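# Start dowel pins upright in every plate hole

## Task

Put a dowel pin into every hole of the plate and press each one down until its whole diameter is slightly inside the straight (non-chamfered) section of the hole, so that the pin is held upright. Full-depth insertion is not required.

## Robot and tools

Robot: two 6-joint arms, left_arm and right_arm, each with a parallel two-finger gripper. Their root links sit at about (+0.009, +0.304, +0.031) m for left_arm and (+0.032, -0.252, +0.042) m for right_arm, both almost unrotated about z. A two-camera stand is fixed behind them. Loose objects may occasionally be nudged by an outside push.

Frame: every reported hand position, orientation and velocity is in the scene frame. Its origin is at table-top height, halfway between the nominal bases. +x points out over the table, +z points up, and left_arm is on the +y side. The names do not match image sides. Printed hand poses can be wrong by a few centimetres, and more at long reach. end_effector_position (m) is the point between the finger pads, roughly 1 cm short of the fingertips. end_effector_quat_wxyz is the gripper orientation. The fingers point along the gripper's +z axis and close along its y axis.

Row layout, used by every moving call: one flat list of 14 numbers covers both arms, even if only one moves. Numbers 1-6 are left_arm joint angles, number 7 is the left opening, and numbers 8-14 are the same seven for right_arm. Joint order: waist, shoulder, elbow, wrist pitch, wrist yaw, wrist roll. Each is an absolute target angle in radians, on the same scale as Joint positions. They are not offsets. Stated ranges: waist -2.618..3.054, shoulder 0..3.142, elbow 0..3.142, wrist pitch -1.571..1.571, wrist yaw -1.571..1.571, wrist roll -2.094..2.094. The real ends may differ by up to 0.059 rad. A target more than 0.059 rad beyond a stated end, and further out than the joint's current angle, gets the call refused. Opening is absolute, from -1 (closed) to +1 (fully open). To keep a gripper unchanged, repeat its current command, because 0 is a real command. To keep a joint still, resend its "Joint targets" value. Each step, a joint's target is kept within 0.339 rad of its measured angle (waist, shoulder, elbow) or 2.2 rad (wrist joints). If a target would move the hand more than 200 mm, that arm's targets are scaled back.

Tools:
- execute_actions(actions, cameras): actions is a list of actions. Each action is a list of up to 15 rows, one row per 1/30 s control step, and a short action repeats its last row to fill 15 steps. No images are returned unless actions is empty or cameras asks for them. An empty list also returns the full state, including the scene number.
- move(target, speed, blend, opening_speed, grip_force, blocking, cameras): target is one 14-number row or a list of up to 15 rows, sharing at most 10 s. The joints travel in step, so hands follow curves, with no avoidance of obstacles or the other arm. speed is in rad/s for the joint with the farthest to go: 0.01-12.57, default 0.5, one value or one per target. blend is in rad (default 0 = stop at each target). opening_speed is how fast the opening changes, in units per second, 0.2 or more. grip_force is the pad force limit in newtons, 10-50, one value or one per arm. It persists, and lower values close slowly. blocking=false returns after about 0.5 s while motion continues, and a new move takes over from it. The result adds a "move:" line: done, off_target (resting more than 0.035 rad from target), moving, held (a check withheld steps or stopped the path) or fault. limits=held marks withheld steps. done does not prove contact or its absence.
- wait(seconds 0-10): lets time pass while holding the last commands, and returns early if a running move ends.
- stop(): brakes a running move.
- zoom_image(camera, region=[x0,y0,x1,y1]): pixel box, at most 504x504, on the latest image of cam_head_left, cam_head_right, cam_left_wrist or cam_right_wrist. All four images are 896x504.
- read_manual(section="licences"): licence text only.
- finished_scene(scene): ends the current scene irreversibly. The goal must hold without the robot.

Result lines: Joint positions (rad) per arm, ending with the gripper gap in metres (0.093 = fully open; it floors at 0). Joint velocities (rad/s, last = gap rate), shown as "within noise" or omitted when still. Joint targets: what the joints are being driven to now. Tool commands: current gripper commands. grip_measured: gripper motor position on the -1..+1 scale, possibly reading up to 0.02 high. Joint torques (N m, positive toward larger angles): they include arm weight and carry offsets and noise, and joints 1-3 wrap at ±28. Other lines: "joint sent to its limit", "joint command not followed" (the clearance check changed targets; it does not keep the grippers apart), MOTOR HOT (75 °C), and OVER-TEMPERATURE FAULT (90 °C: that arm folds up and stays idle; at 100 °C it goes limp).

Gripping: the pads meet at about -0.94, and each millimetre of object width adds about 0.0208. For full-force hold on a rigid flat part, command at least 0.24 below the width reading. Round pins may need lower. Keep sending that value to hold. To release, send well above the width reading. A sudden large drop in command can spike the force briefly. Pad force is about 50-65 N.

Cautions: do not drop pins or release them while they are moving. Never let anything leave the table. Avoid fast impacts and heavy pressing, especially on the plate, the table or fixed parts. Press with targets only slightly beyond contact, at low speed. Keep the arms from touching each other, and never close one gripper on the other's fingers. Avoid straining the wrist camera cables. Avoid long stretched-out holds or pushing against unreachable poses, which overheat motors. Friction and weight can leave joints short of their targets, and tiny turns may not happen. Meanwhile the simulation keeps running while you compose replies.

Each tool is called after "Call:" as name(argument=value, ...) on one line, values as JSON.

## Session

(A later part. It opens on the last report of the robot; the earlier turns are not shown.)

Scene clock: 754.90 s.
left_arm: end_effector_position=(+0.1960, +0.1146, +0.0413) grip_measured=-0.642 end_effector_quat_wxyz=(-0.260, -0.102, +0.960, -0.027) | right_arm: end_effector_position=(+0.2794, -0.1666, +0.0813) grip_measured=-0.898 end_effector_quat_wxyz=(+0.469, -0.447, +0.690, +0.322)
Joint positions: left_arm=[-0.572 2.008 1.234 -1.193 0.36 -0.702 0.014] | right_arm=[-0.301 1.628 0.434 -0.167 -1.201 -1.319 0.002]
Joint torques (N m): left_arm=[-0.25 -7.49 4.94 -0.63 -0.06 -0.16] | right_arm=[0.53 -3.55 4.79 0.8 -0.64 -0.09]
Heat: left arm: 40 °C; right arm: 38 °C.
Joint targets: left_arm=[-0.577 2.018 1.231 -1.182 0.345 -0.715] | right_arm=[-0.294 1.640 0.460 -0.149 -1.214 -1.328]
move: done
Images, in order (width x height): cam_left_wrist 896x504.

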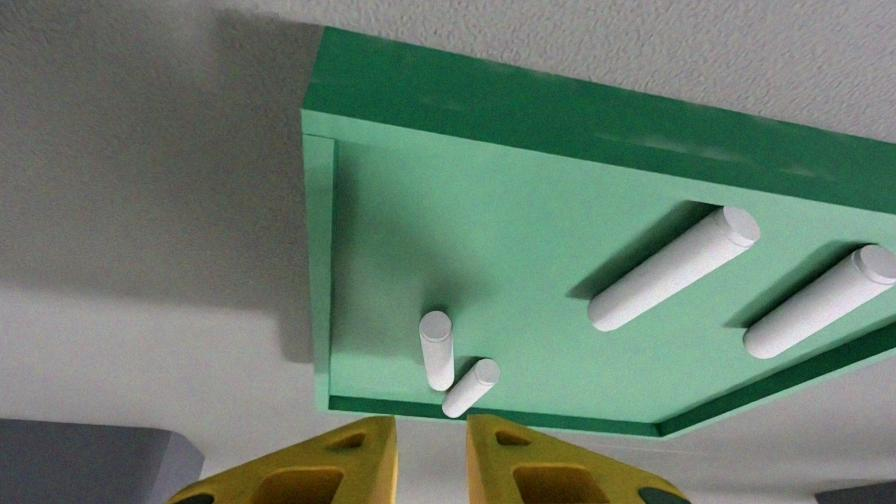

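Call:
move(target=[-0.596,2.028,1.176,-1.110,0.352,-0.733,-0.64,-0.294,1.64,0.46,-0.149,-1.214,-1.328,-0.9], speed=0.12, cameras=["cam_left_wrist","cam_right_wrist"])

Call:
zoom_image(camera="cam_right_wrist", region=[40, 50, 290, 230])

Scene clock: 768.73 s.
left_arm: end_effector_position=(+0.1894, +0.1132, +0.0270) grip_measured=-0.642 end_effector_quat_wxyz=(-0.256, -0.101, +0.961, -0.026) | right_arm: end_effector_position=(+0.2794, -0.1666, +0.0813) grip_measured=-0.898 end_effector_quat_wxyz=(+0.469, -0.447, +0.690, +0.322)
Joint positions: left_arm=[-0.591 2.014 1.182 -1.122 0.36 -0.721 0.014] | right_arm=[-0.301 1.628 0.434 -0.167 -1.201 -1.319 0.002]
Joint torques (N m): left_arm=[-0.31 -7.1 4.49 -0.54 0 -0.14] | right_arm=[0.65 -3.45 4.79 0.84 -0.66 -0.09]
Heat: left arm: 38 °C; right arm: 38 °C.
Joint targets: left_arm=[-0.596 2.028 1.176 -1.110 0.352 -0.733] | right_arm=[-0.294 1.640 0.460 -0.149 -1.214 -1.328]
move: done
Images, in order (width x height): cam_left_wrist 896x504, cam_right_wrist 896x504.

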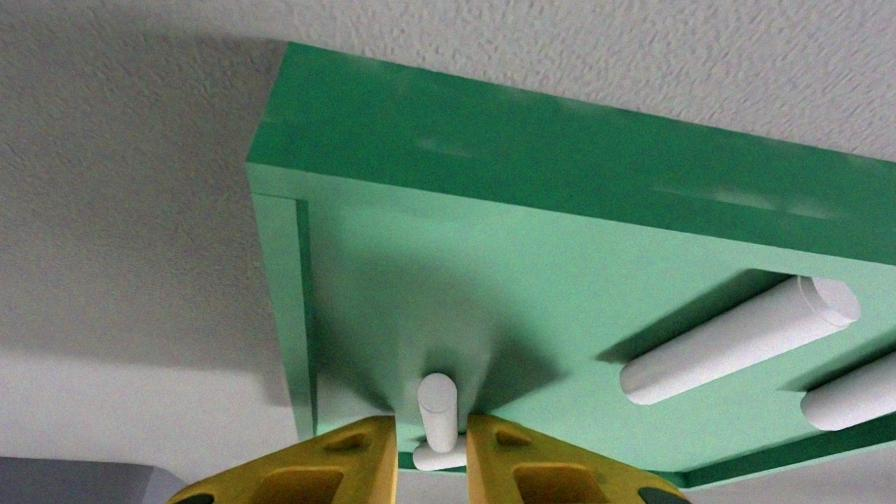

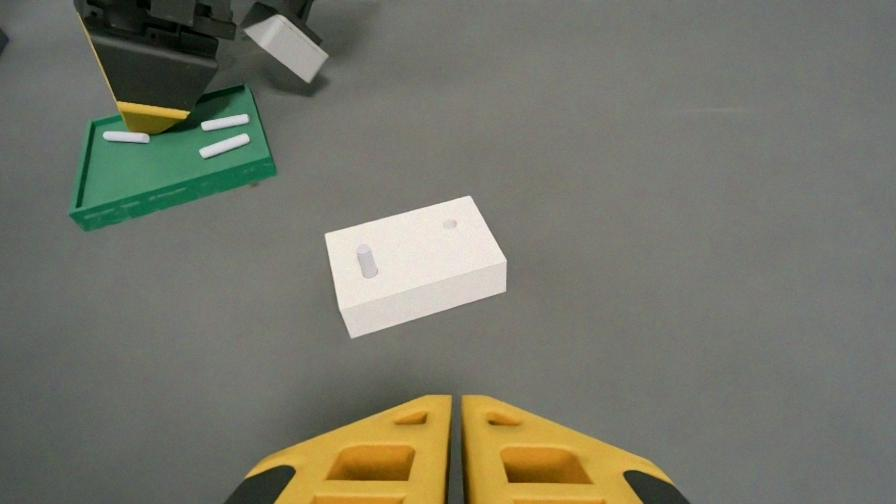

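Scaled by 2.016 from the camera's 896x504 image, which has a finer 1280x720 frame.

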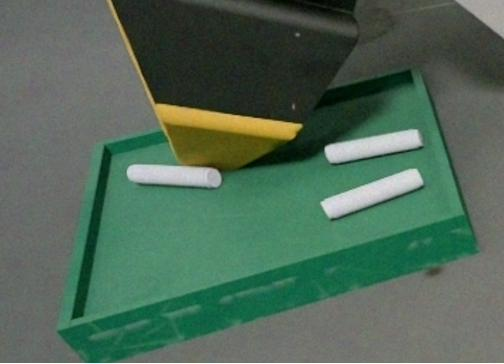

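Call:
move(target=[-0.574,2.042,1.213,-1.115,0.352,-0.733,-0.64,-0.294,1.64,0.46,-0.149,-1.214,-1.328,-0.9], speed=0.12, cameras=["cam_left_wrist"])

Scene clock: 777.40 s.
left_arm: end_effector_position=(+0.1918, +0.1146, +0.0264) grip_measured=-0.642 end_effector_quat_wxyz=(-0.258, -0.106, +0.960, -0.025) | right_arm: end_effector_position=(+0.2794, -0.1666, +0.0813) grip_measured=-0.898 end_effector_quat_wxyz=(+0.469, -0.447, +0.690, +0.322)
Joint positions: left_arm=[-0.581 2.024 1.191 -1.129 0.36 -0.721 0.014] | right_arm=[-0.301 1.628 0.434 -0.167 -1.201 -1.319 0.002]
Joint torques (N m): left_arm=[0.84 -6.75 7.32 -0.56 0.01 -0.15] | right_arm=[0.54 -3.7 4.85 0.86 -0.62 -0.14]
Heat: left arm: 38 °C; right arm: 38 °C.
Joint targets: left_arm=[-0.574 2.042 1.213 -1.115 0.352 -0.733] | right_arm=[-0.294 1.640 0.460 -0.149 -1.214 -1.328]
move: done
Images, in order (width x height): cam_left_wrist 896x504.

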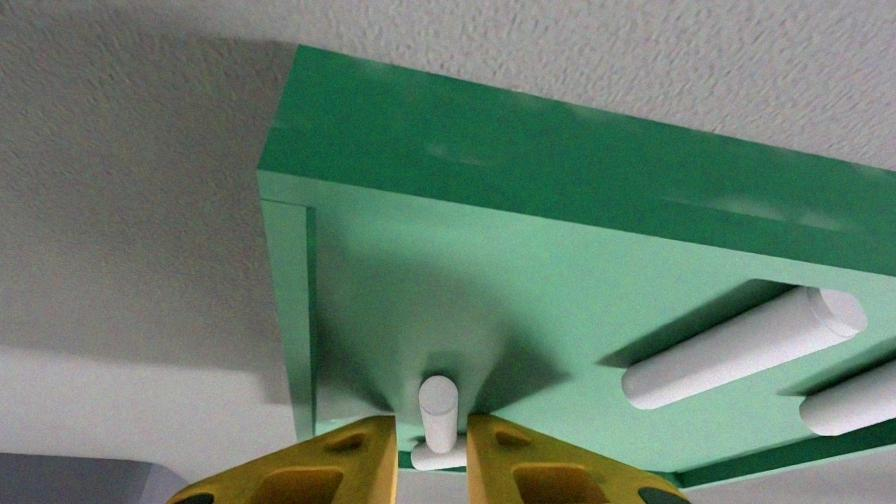

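Call:
move(target=[-0.565,2.057,1.229,-1.117,0.352,-0.733,-0.64,-0.294,1.64,0.46,-0.149,-1.214,-1.328,-0.9], speed=0.12, cameras=["cam_left_wrist"])

Scene clock: 780.93 s.
left_arm: end_effector_position=(+0.1948, +0.1153, +0.0262) grip_measured=-0.642 end_effector_quat_wxyz=(-0.262, -0.110, +0.959, -0.023) | right_arm: end_effector_position=(+0.2794, -0.1666, +0.0813) grip_measured=-0.898 end_effector_quat_wxyz=(+0.469, -0.447, +0.690, +0.322)
Joint positions: left_arm=[-0.573 2.038 1.208 -1.141 0.36 -0.721 0.014] | right_arm=[-0.301 1.628 0.434 -0.167 -1.201 -1.319 0.002]
Joint torques (N m): left_arm=[0.9 -6.69 7.25 -0.48 0.01 -0.15] | right_arm=[0.54 -3.49 5.01 0.86 -0.61 -0.11]
Heat: left arm: 37 °C; right arm: 38 °C.
Joint targets: left_arm=[-0.565 2.057 1.229 -1.117 0.352 -0.733] | right_arm=[-0.294 1.640 0.460 -0.149 -1.214 -1.328]
move: done
Images, in order (width x height): cam_left_wrist 896x504.

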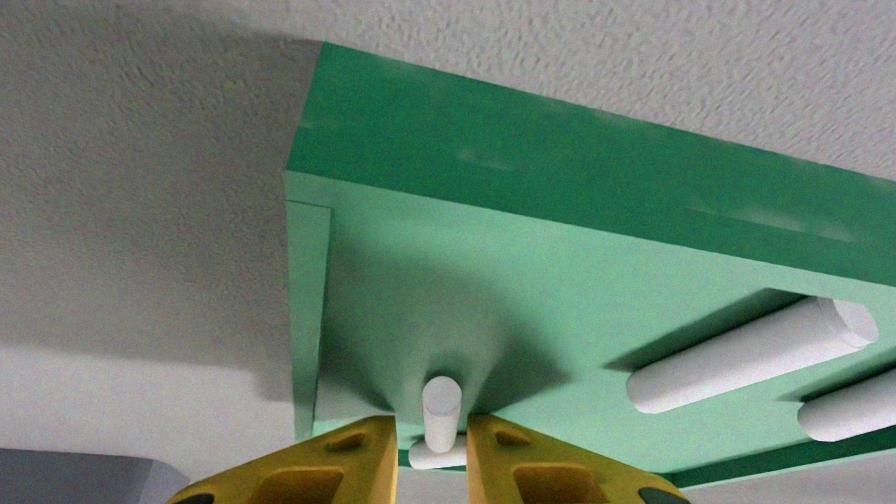

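Call:
move(target=[-0.560,2.065,1.255,-1.117,0.352,-0.733,-0.64,-0.294,1.64,0.46,-0.149,-1.214,-1.328,-0.9], speed=0.12, cameras=["cam_left_wrist","cam_right_wrist"])

Call:
zoom_image(camera="cam_right_wrist", region=[70, 80, 220, 170])

Scene clock: 787.77 s.
left_arm: end_effector_position=(+0.2022, +0.1126, +0.0270) grip_measured=-0.642 end_effector_quat_wxyz=(-0.257, -0.112, +0.960, -0.028) | right_arm: end_effector_position=(+0.2794, -0.1666, +0.0813) grip_measured=-0.898 end_effector_quat_wxyz=(+0.469, -0.447, +0.690, +0.322)
Joint positions: left_arm=[-0.566 2.047 1.232 -1.143 0.36 -0.721 0.014] | right_arm=[-0.301 1.628 0.434 -0.167 -1.201 -1.319 0.002]
Joint torques (N m): left_arm=[0.8 -7.05 7.45 -0.43 0 -0.13] | right_arm=[0.61 -3.49 4.67 0.81 -0.67 -0.12]
Heat: left arm: 37 °C; right arm: 38 °C.
Joint targets: left_arm=[-0.560 2.065 1.255 -1.117 0.352 -0.733] | right_arm=[-0.294 1.640 0.460 -0.149 -1.214 -1.328]
move: done
Images, in order (width x height): cam_left_wrist 896x504, cam_right_wrist 896x504.

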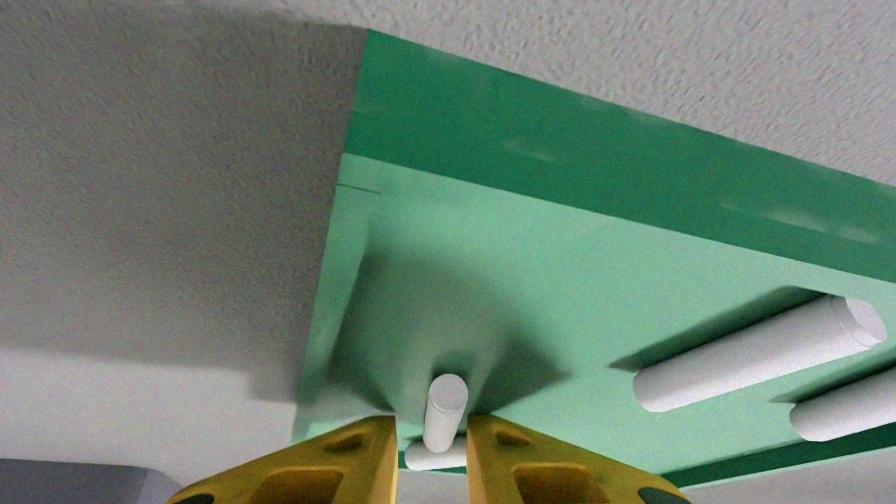

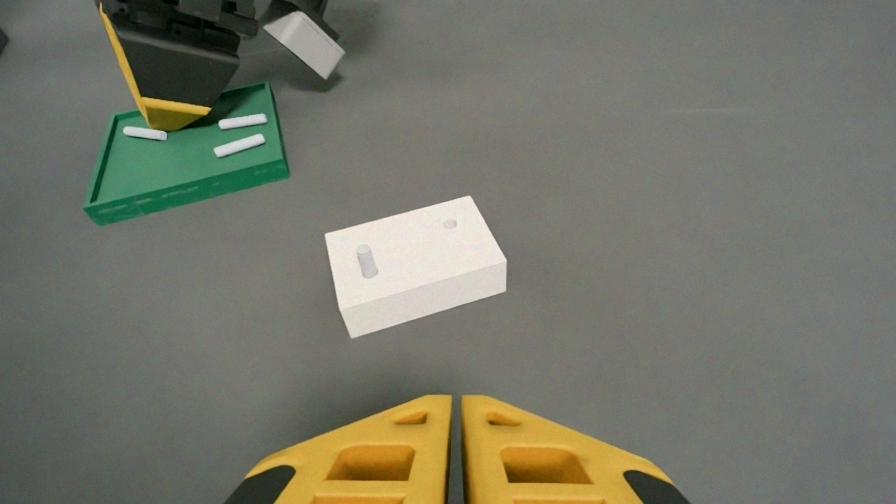

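Scaled by 3.360 from the camera's 896x504 image, which has a finer 1280x720 frame.

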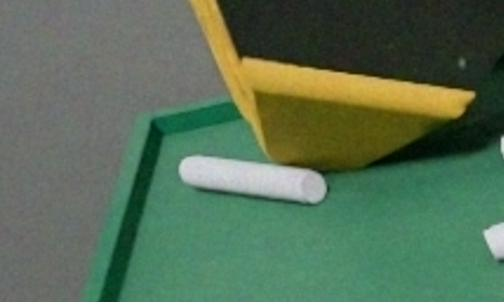

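Call:
move(target=[[-0.556,2.065,1.262,-1.085,0.352,-0.733,-0.64,-0.294,1.64,0.46,-0.149,-1.214,-1.328,-0.9]], speed=0.12, cameras=["cam_left_wrist","cam_right_wrist"])

Call:
zoom_image(camera="cam_right_wrist", region=[70, 80, 220, 170])

Scene clock: 794.90 s.
left_arm: end_effector_position=(+0.2074, +0.1107, +0.0269) grip_measured=-0.642 end_effector_quat_wxyz=(-0.249, -0.113, +0.961, -0.035) | right_arm: end_effector_position=(+0.2794, -0.1666, +0.0813) grip_measured=-0.898 end_effector_quat_wxyz=(+0.469, -0.447, +0.690, +0.322)
Joint positions: left_arm=[-0.562 2.047 1.24 -1.13 0.36 -0.721 0.014] | right_arm=[-0.301 1.628 0.434 -0.167 -1.201 -1.319 0.002]
Joint torques (N m): left_arm=[0.76 -7.1 7.5 -0.16 0.01 -0.16] | right_arm=[0.61 -3.51 4.72 0.76 -0.65 -0.09]
Heat: left arm: 37 °C; right arm: 38 °C.
Joint targets: left_arm=[-0.556 2.065 1.262 -1.085 0.352 -0.733] | right_arm=[-0.294 1.640 0.460 -0.149 -1.214 -1.328]
move: off_target (left_arm); left_arm: the wrist pitch is farthest, 0.045 rad from its target
Images, in order (width x height): cam_left_wrist 896x504, cam_right_wrist 896x504.

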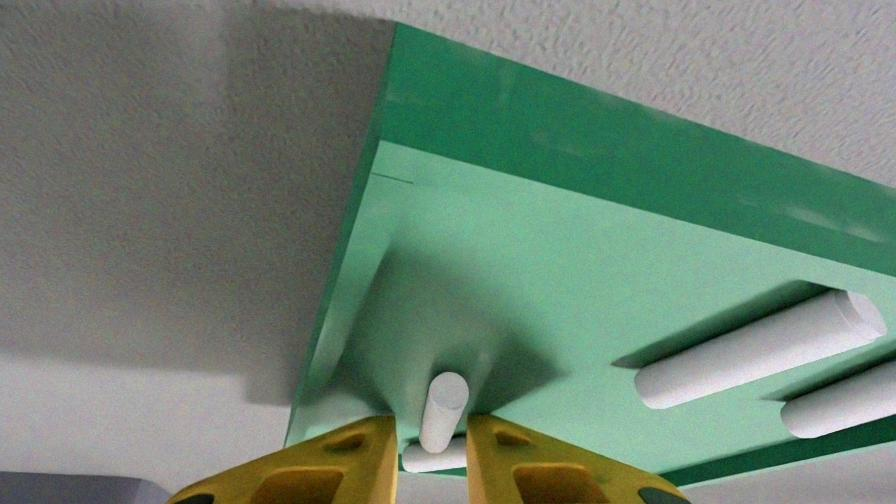

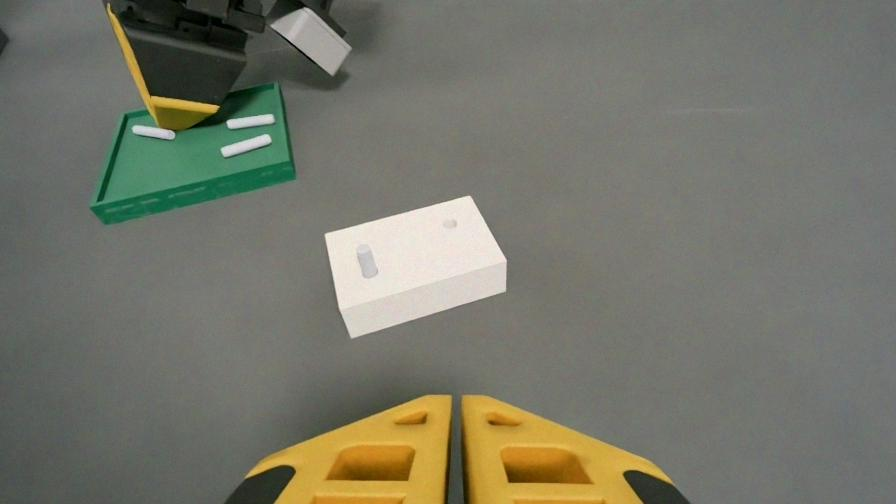

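Scaled by 3.360 from the camera's 896x504 image, which has a finer 1280x720 frame.

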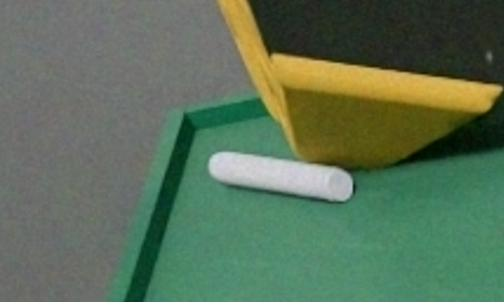

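Call:
move(target=[-0.556,2.000,1.275,-1.115,0.352,-0.720,-0.64,-0.294,1.64,0.46,-0.149,-1.214,-1.328,-0.9], speed=0.15, cameras=["cam_left_wrist"])

Scene clock: 800.73 s.
left_arm: end_effector_position=(+0.2130, +0.1072, +0.0294) grip_measured=-0.642 end_effector_quat_wxyz=(-0.240, -0.111, +0.964, -0.042) | right_arm: end_effector_position=(+0.2794, -0.1666, +0.0813) grip_measured=-0.898 end_effector_quat_wxyz=(+0.469, -0.447, +0.690, +0.322)
Joint positions: left_arm=[-0.562 2.042 1.252 -1.123 0.36 -0.721 0.014] | right_arm=[-0.301 1.628 0.434 -0.167 -1.201 -1.319 0.002]
Joint torques (N m): left_arm=[0.75 -12.4 7.66 -0.52 0.01 -0.02] | right_arm=[0.18 -3.69 4.68 0.83 -0.68 -0.08]
Heat: left arm: 37 °C; right arm: 38 °C.
Joint targets: left_arm=[-0.556 2.000 1.275 -1.115 0.352 -0.720] | right_arm=[-0.294 1.640 0.460 -0.149 -1.214 -1.328]
move: off_target (left_arm); left_arm: the shoulder is farthest, 0.042 rad from its target
Images, in order (width x height): cam_left_wrist 896x504.

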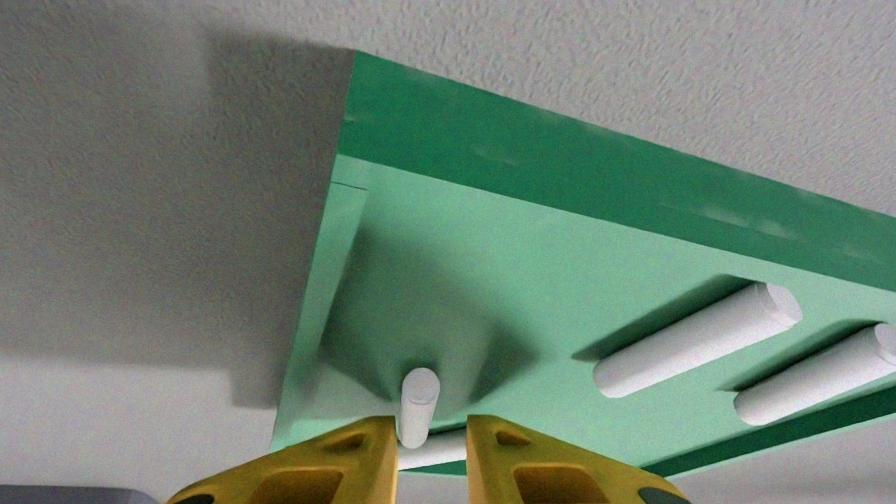

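Call:
move(target=[[-0.538,2.000,1.275,-1.115,0.352,-0.620,-0.64,-0.294,1.64,0.46,-0.149,-1.214,-1.328,-0.9]], speed=0.15, cameras=["cam_left_wrist"])

Scene clock: 812.03 s.
left_arm: end_effector_position=(+0.2166, +0.1111, +0.0294) grip_measured=-0.642 end_effector_quat_wxyz=(-0.237, -0.077, +0.967, -0.055) | right_arm: end_effector_position=(+0.2794, -0.1666, +0.0813) grip_measured=-0.898 end_effector_quat_wxyz=(+0.469, -0.447, +0.690, +0.322)
Joint positions: left_arm=[-0.543 2.042 1.252 -1.123 0.36 -0.631 0.014] | right_arm=[-0.301 1.628 0.434 -0.167 -1.201 -1.319 0.002]
Joint torques (N m): left_arm=[0.64 -12.38 7.62 -0.5 0 0.06] | right_arm=[0.65 -3.69 4.63 0.8 -0.65 -0.11]
Heat: left arm: 40 °C; right arm: 38 °C.
Joint targets: left_arm=[-0.538 2.000 1.275 -1.115 0.352 -0.620] | right_arm=[-0.294 1.640 0.460 -0.149 -1.214 -1.328]
move: off_target (left_arm); left_arm: the shoulder is farthest, 0.042 rad from its target
Images, in order (width x height): cam_left_wrist 896x504.

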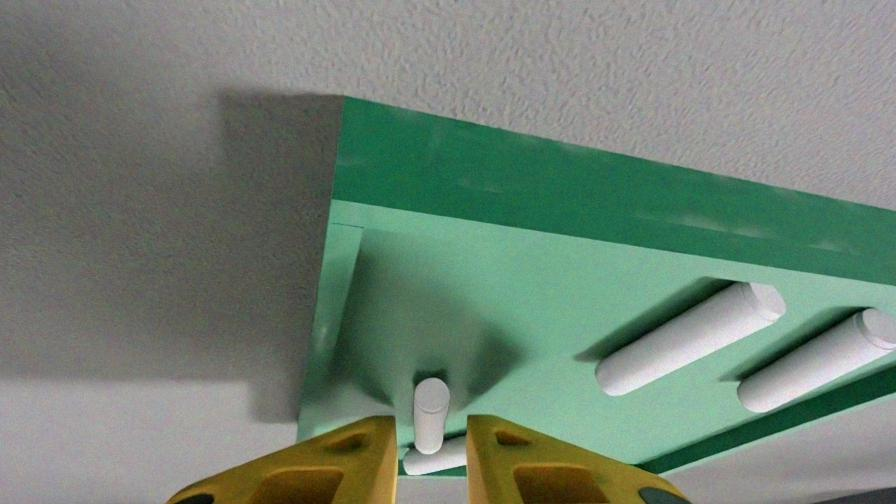

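Call:
move(target=[[-0.538,2.066,1.273,-1.115,0.352,-0.620,-0.64,-0.294,1.64,0.46,-0.149,-1.214,-1.328,-0.9]], speed=0.12, cameras=["cam_left_wrist","cam_right_wrist"])

Call:
zoom_image(camera="cam_right_wrist", region=[90, 80, 240, 170])

Scene clock: 816.97 s.
left_arm: end_effector_position=(+0.2158, +0.1116, +0.0272) grip_measured=-0.642 end_effector_quat_wxyz=(-0.240, -0.077, +0.966, -0.053) | right_arm: end_effector_position=(+0.2794, -0.1666, +0.0813) grip_measured=-0.898 end_effector_quat_wxyz=(+0.469, -0.447, +0.690, +0.322)
Joint positions: left_arm=[-0.543 2.05 1.252 -1.123 0.36 -0.631 0.014] | right_arm=[-0.301 1.628 0.434 -0.167 -1.201 -1.319 0.002]
Joint torques (N m): left_arm=[0.62 -7.31 7.34 -0.53 0 0.08] | right_arm=[0.16 -3.62 4.72 0.86 -0.62 -0.14]
Heat: left arm: 40 °C; right arm: 38 °C.
Joint targets: left_arm=[-0.538 2.066 1.273 -1.115 0.352 -0.620] | right_arm=[-0.294 1.640 0.460 -0.149 -1.214 -1.328]
move: done
Images, in order (width x height): cam_left_wrist 896x504, cam_right_wrist 896x504.

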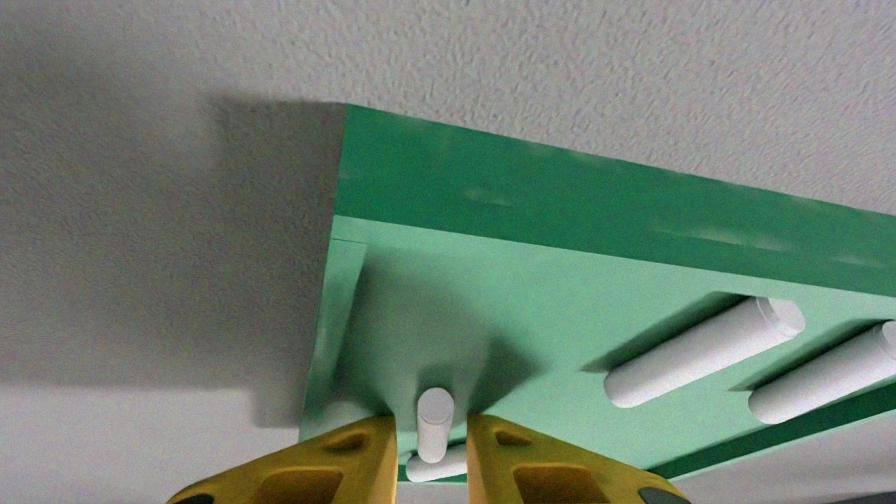

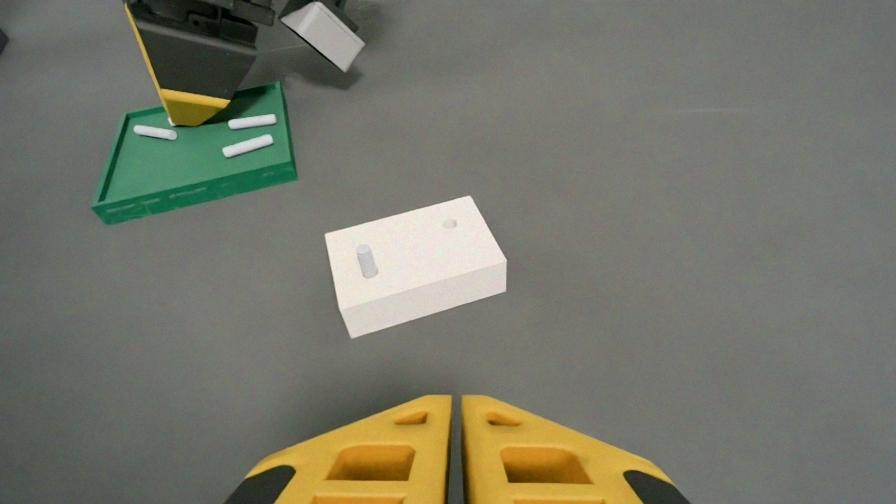

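Scaled by 3.360 from the camera's 896x504 image, which has a finer 1280x720 frame.

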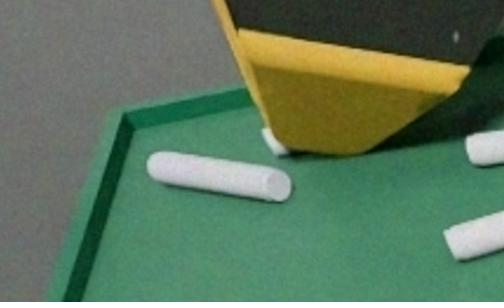

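Call:
move(target=[-0.538,2.070,1.271,-1.115,0.352,-0.620,-1,-0.294,1.64,0.46,-0.149,-1.214,-1.328,-0.9], speed=0.12, grip_force=[25,50], cameras=["cam_left_wrist","cam_right_wrist"])

Call:
zoom_image(camera="cam_right_wrist", region=[90, 80, 240, 170])

Scene clock: 821.20 s.
left_arm: end_effector_position=(+0.2158, +0.1116, +0.0272) grip_measured=-0.874 end_effector_quat_wxyz=(-0.240, -0.077, +0.966, -0.053) | right_arm: end_effector_position=(+0.2794, -0.1666, +0.0813) grip_measured=-0.898 end_effector_quat_wxyz=(+0.469, -0.447, +0.690, +0.322)
Joint positions: left_arm=[-0.543 2.05 1.252 -1.123 0.36 -0.631 0.003] | right_arm=[-0.301 1.628 0.434 -0.167 -1.201 -1.319 0.002]
Joint torques (N m): left_arm=[0.68 -6.97 7.16 -0.53 0.02 0.08] | right_arm=[0.58 -3.6 4.75 0.81 -0.62 -0.14]
Heat: left arm: 40 °C; right arm: 38 °C.
Joint targets: left_arm=[-0.538 2.070 1.271 -1.115 0.352 -0.620] | right_arm=[-0.294 1.640 0.460 -0.149 -1.214 -1.328]
grip_force (N): 25, 50
move: done
Images, in order (width x height): cam_left_wrist 896x504, cam_right_wrist 896x504.

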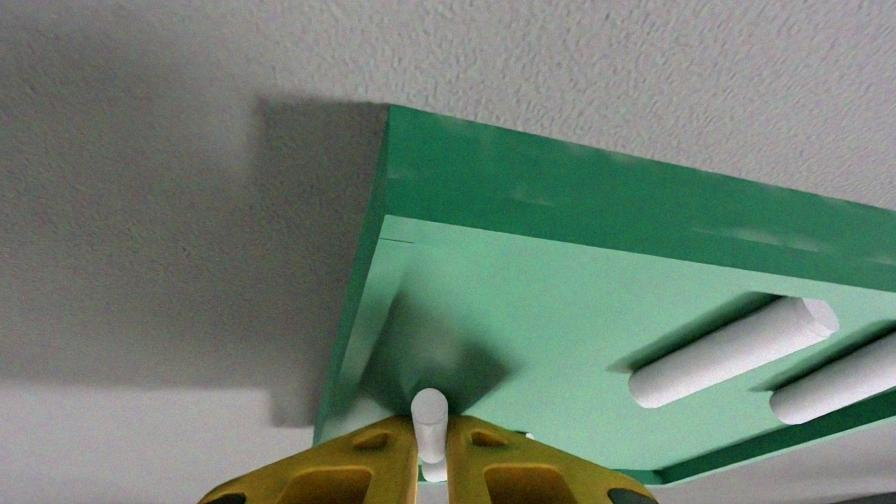

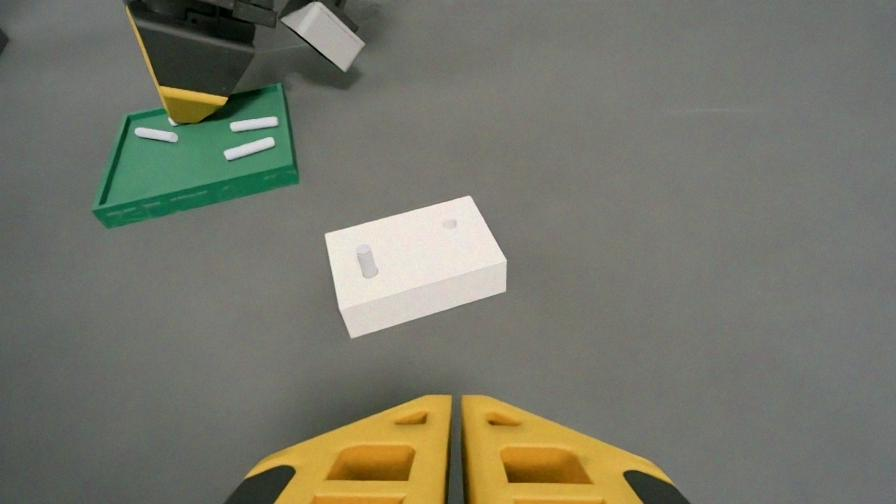

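Scaled by 3.360 from the camera's 896x504 image, which has a finer 1280x720 frame.

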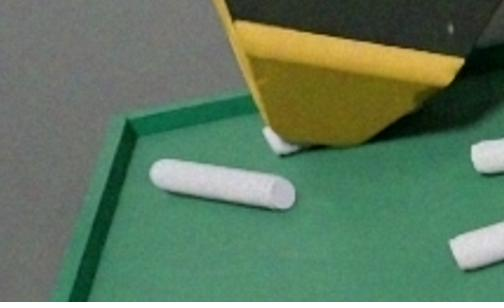

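Call:
move(target=[[-0.55,1.88,1.30,-1.25,0.352,-0.620,-1,-0.294,1.64,0.46,-0.149,-1.214,-1.328,-0.9],[-0.80,1.55,1.15,-0.7,0.1,-0.3,-1,-0.294,1.64,0.46,-0.149,-1.214,-1.328,-0.9],[-0.887,1.942,0.765,0.687,-0.013,0.02,-1,-0.294,1.64,0.46,-0.149,-1.214,-1.328,-0.9]], speed=[0.25,0.7,0.6], blend=[0.03,0.15,0], grip_force=50, cameras=["cam_left_wrist","cam_right_wrist"])

Call:
zoom_image(camera="cam_right_wrist", region=[400, 130, 500, 240])

Scene clock: 838.80 s.
left_arm: end_effector_position=(+0.3156, -0.0635, +0.0749) grip_measured=-0.961 end_effector_quat_wxyz=(+0.463, +0.366, +0.778, -0.215) | right_arm: end_effector_position=(+0.2794, -0.1666, +0.0813) grip_measured=-0.898 end_effector_quat_wxyz=(+0.469, -0.447, +0.690, +0.322)
Joint positions: left_arm=[-0.882 1.929 0.77 0.66 0.001 0.006 0] | right_arm=[-0.301 1.628 0.434 -0.167 -1.201 -1.319 0.002]
Joint torques (N m): left_arm=[-0.28 -7.38 5.53 2.56 -0.2 0.09] | right_arm=[0.79 -3.41 4.77 0.8 -0.63 -0.13]
Heat: left arm: 39 °C; right arm: 38 °C.
Joint targets: left_arm=[-0.887 1.942 0.765 0.687 -0.013 0.020] | right_arm=[-0.294 1.640 0.460 -0.149 -1.214 -1.328]
move: done
Images, in order (width x height): cam_left_wrist 896x504, cam_right_wrist 896x504.

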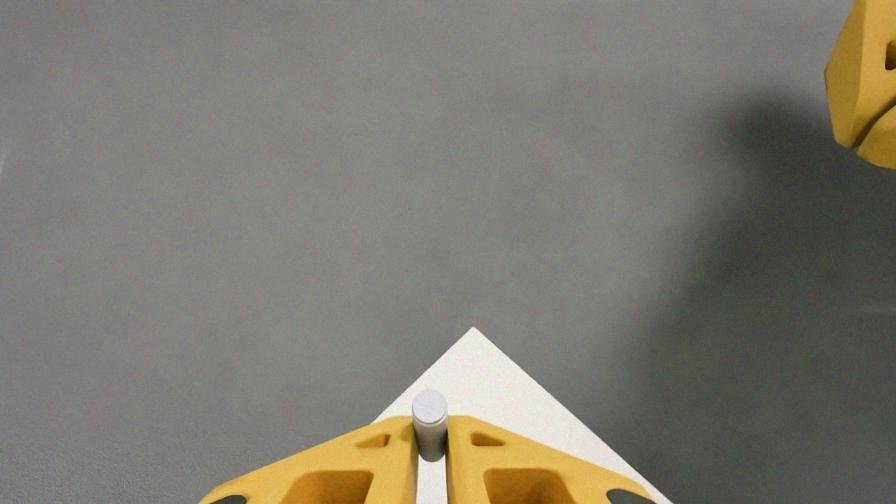

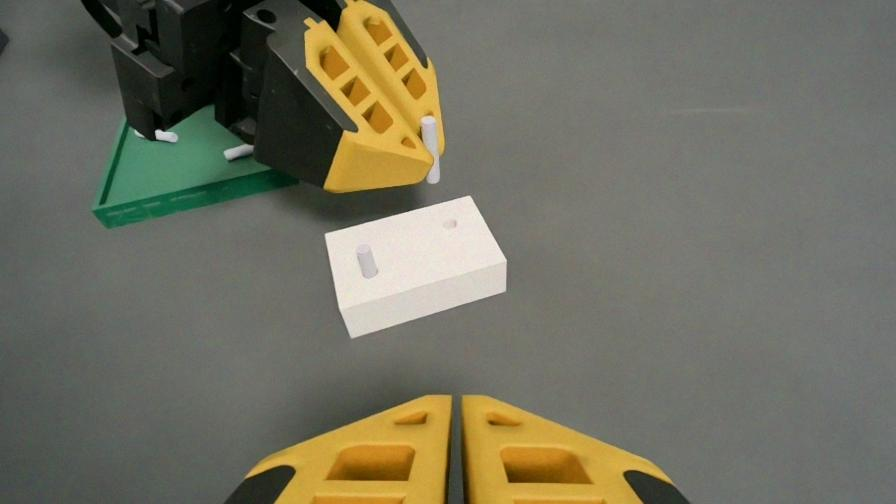

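Scaled by 4.582 from the camera's 896x504 image, which has a finer 1280x720 frame.

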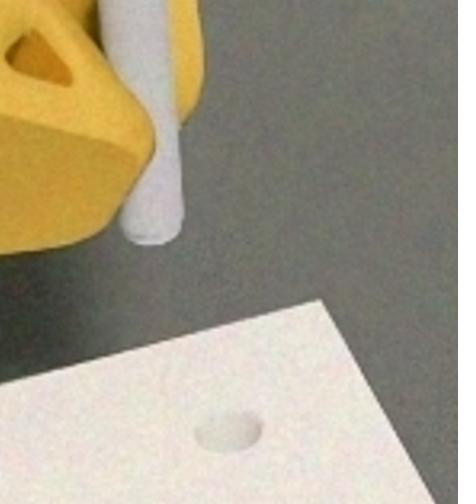

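Call:
move(target=[-0.890,2.011,0.780,0.763,-0.013,0.02,-1,-0.294,1.64,0.46,-0.149,-1.214,-1.328,-0.9], speed=0.25, cameras=["cam_left_wrist","cam_right_wrist"])

Call:
zoom_image(camera="cam_right_wrist", region=[400, 130, 500, 240])

Scene clock: 856.23 s.
left_arm: end_effector_position=(+0.3167, -0.0671, +0.0598) grip_measured=-0.961 end_effector_quat_wxyz=(+0.466, +0.367, +0.775, -0.217) | right_arm: end_effector_position=(+0.2794, -0.1666, +0.0813) grip_measured=-0.898 end_effector_quat_wxyz=(+0.469, -0.447, +0.690, +0.322)
Joint positions: left_arm=[-0.885 1.997 0.77 0.737 0 0.007 0] | right_arm=[-0.301 1.628 0.434 -0.167 -1.201 -1.319 0.002]
Joint torques (N m): left_arm=[-0.34 -7.49 6.69 2.59 -0.18 0.09] | right_arm=[0.72 -3.58 4.64 0.78 -0.67 -0.11]
Heat: left arm: 38 °C; right arm: 38 °C.
Joint targets: left_arm=[-0.890 2.011 0.780 0.763 -0.013 0.020] | right_arm=[-0.294 1.640 0.460 -0.149 -1.214 -1.328]
move: done
Images, in order (width x height): cam_left_wrist 896x504, cam_right_wrist 896x504.

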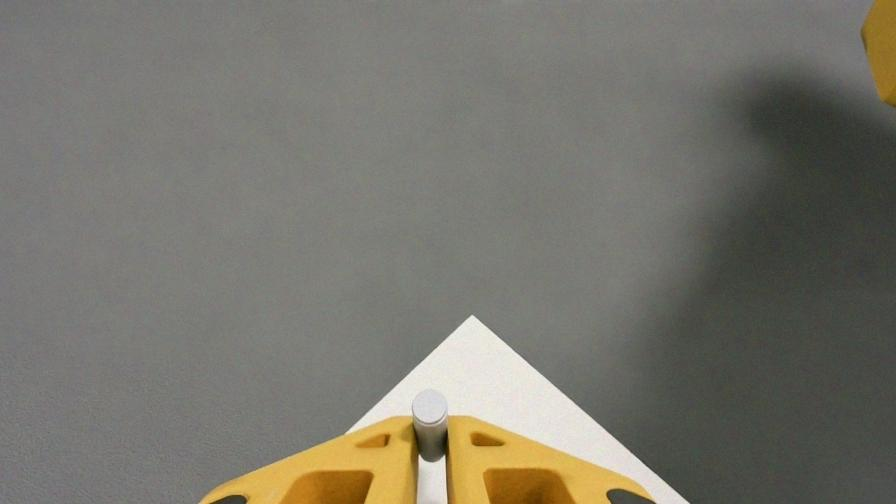

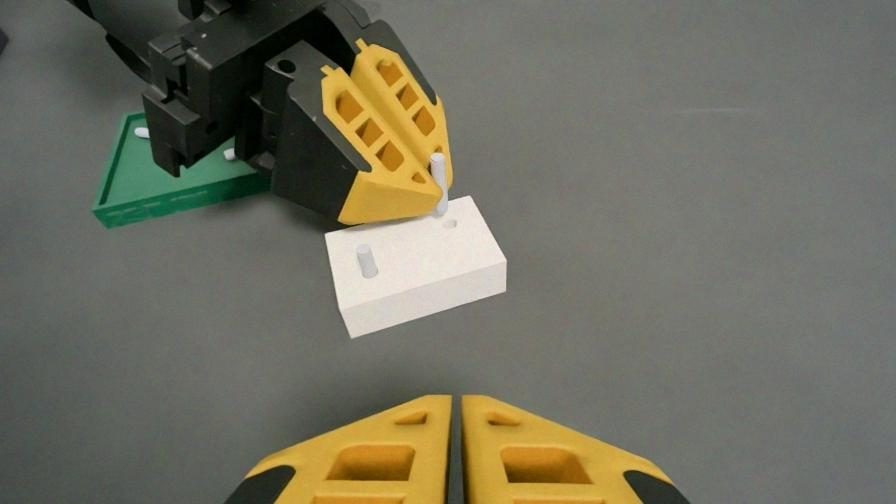

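Scaled by 4.582 from the camera's 896x504 image, which has a finer 1280x720 frame.

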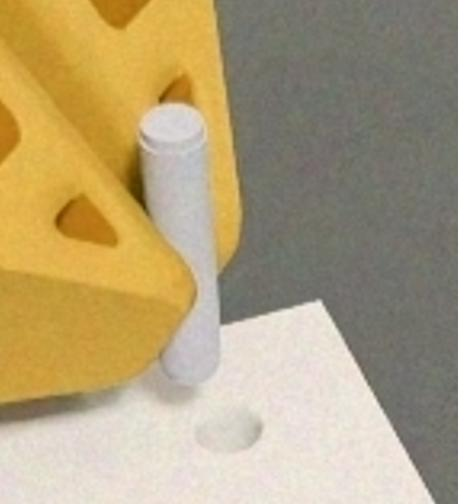

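Call:
move(target=[-0.8935,2.045,0.791,0.812,-0.013,0.02,-1,-0.294,1.64,0.46,-0.149,-1.214,-1.328,-0.9], speed=0.2, cameras=["cam_left_wrist","cam_right_wrist"])

Call:
zoom_image(camera="cam_right_wrist", region=[400, 130, 500, 240])

Scene clock: 868.27 s.
left_arm: end_effector_position=(+0.3172, -0.0702, +0.0551) grip_measured=-0.961 end_effector_quat_wxyz=(+0.472, +0.366, +0.771, -0.221) | right_arm: end_effector_position=(+0.2794, -0.1666, +0.0813) grip_measured=-0.898 end_effector_quat_wxyz=(+0.469, -0.447, +0.690, +0.322)
Joint positions: left_arm=[-0.888 2.03 0.77 0.786 0 0.007 0] | right_arm=[-0.301 1.628 0.434 -0.167 -1.201 -1.319 0.002]
Joint torques (N m): left_arm=[-0.28 -7.53 7.66 2.55 -0.2 0.08] | right_arm=[0.61 -3.66 4.74 0.77 -0.64 -0.09]
Heat: left arm: 40 °C; right arm: 38 °C.
Joint targets: left_arm=[-0.894 2.045 0.791 0.812 -0.013 0.020] | right_arm=[-0.294 1.640 0.460 -0.149 -1.214 -1.328]
move: done
Images, in order (width x height): cam_left_wrist 896x504, cam_right_wrist 896x504.

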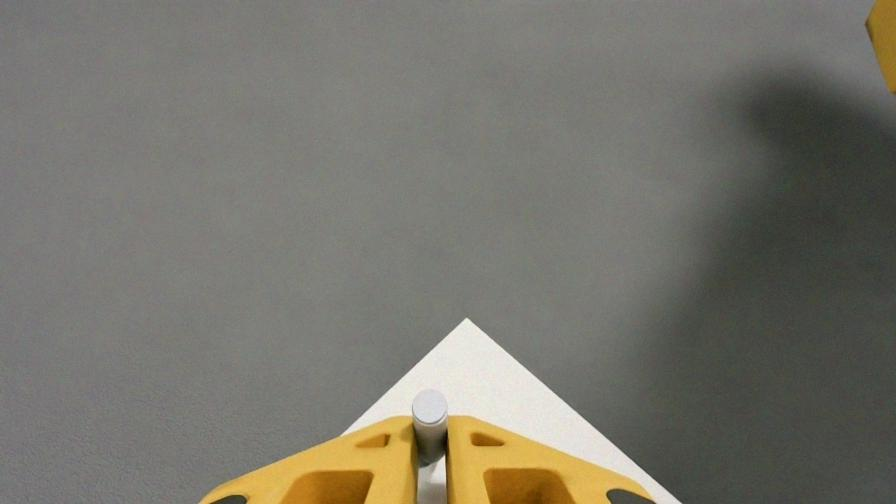

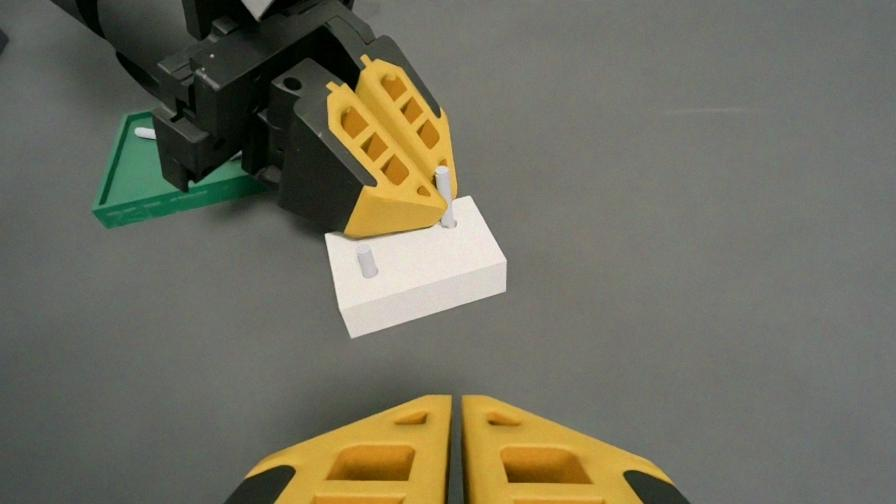

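Scaled by 4.582 from the camera's 896x504 image, which has a finer 1280x720 frame.

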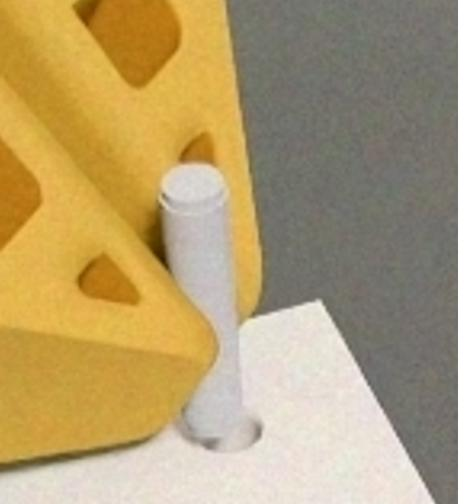

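Call:
move(target=[-0.8805,2.045,0.797,0.812,-0.013,0.02,-1,-0.294,1.64,0.46,-0.149,-1.214,-1.328,-0.9], speed=0.1, cameras=["cam_left_wrist","cam_right_wrist"])

Call:
zoom_image(camera="cam_right_wrist", region=[410, 150, 490, 240])

Call:
zoom_image(camera="cam_left_wrist", region=[400, 440, 464, 490])

Scene clock: 875.33 s.
left_arm: end_effector_position=(+0.3183, -0.0693, +0.0552) grip_measured=-0.961 end_effector_quat_wxyz=(+0.473, +0.365, +0.771, -0.220) | right_arm: end_effector_position=(+0.2794, -0.1666, +0.0813) grip_measured=-0.898 end_effector_quat_wxyz=(+0.469, -0.447, +0.690, +0.322)
Joint positions: left_arm=[-0.885 2.03 0.77 0.786 0 0.007 0] | right_arm=[-0.301 1.628 0.434 -0.167 -1.201 -1.319 0.002]
Joint torques (N m): left_arm=[0.64 -7.6 8.31 2.56 -0.19 0.07] | right_arm=[0.58 -3.55 4.64 0.8 -0.65 -0.14]
Motor temperatures (°C): left_arm=[25 38 36 41 26 24 32] | right_arm=[27 31 38 36 28 26 24]
Heat: left arm: 41 °C; right arm: 38 °C.
Joint targets: left_arm=[-0.880 2.045 0.797 0.812 -0.013 0.020] | right_arm=[-0.294 1.640 0.460 -0.149 -1.214 -1.328]
move: done
Images, in order (width x height): cam_left_wrist 896x504, cam_right_wrist 896x504.

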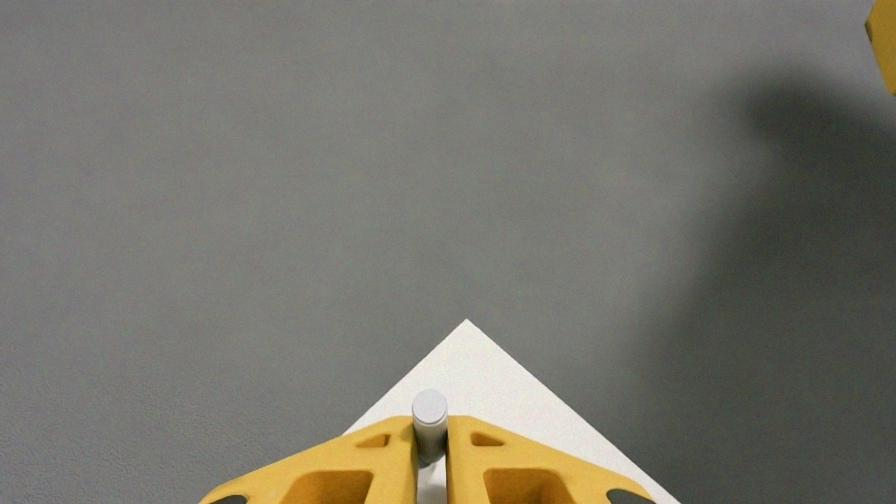

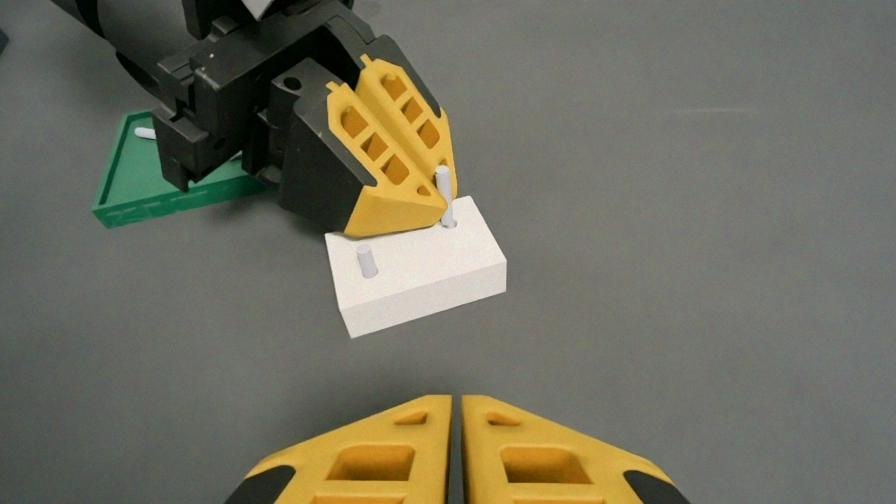

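Scaled by 5.600 from the camera's 896x504 image, which has a finer 1280x720 frame.

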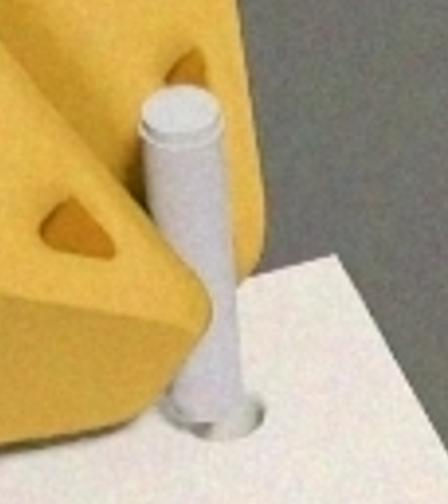

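Scaled by 7.875 from the camera's 896x504 image, which has a finer 1280x720 frame.

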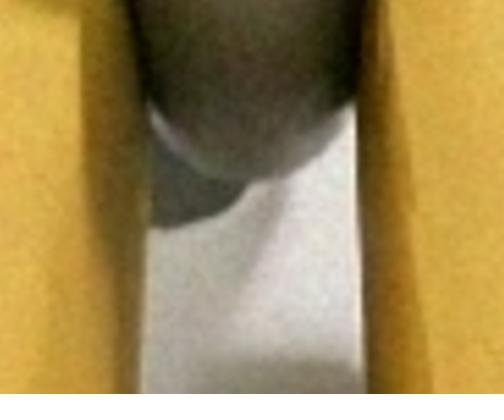

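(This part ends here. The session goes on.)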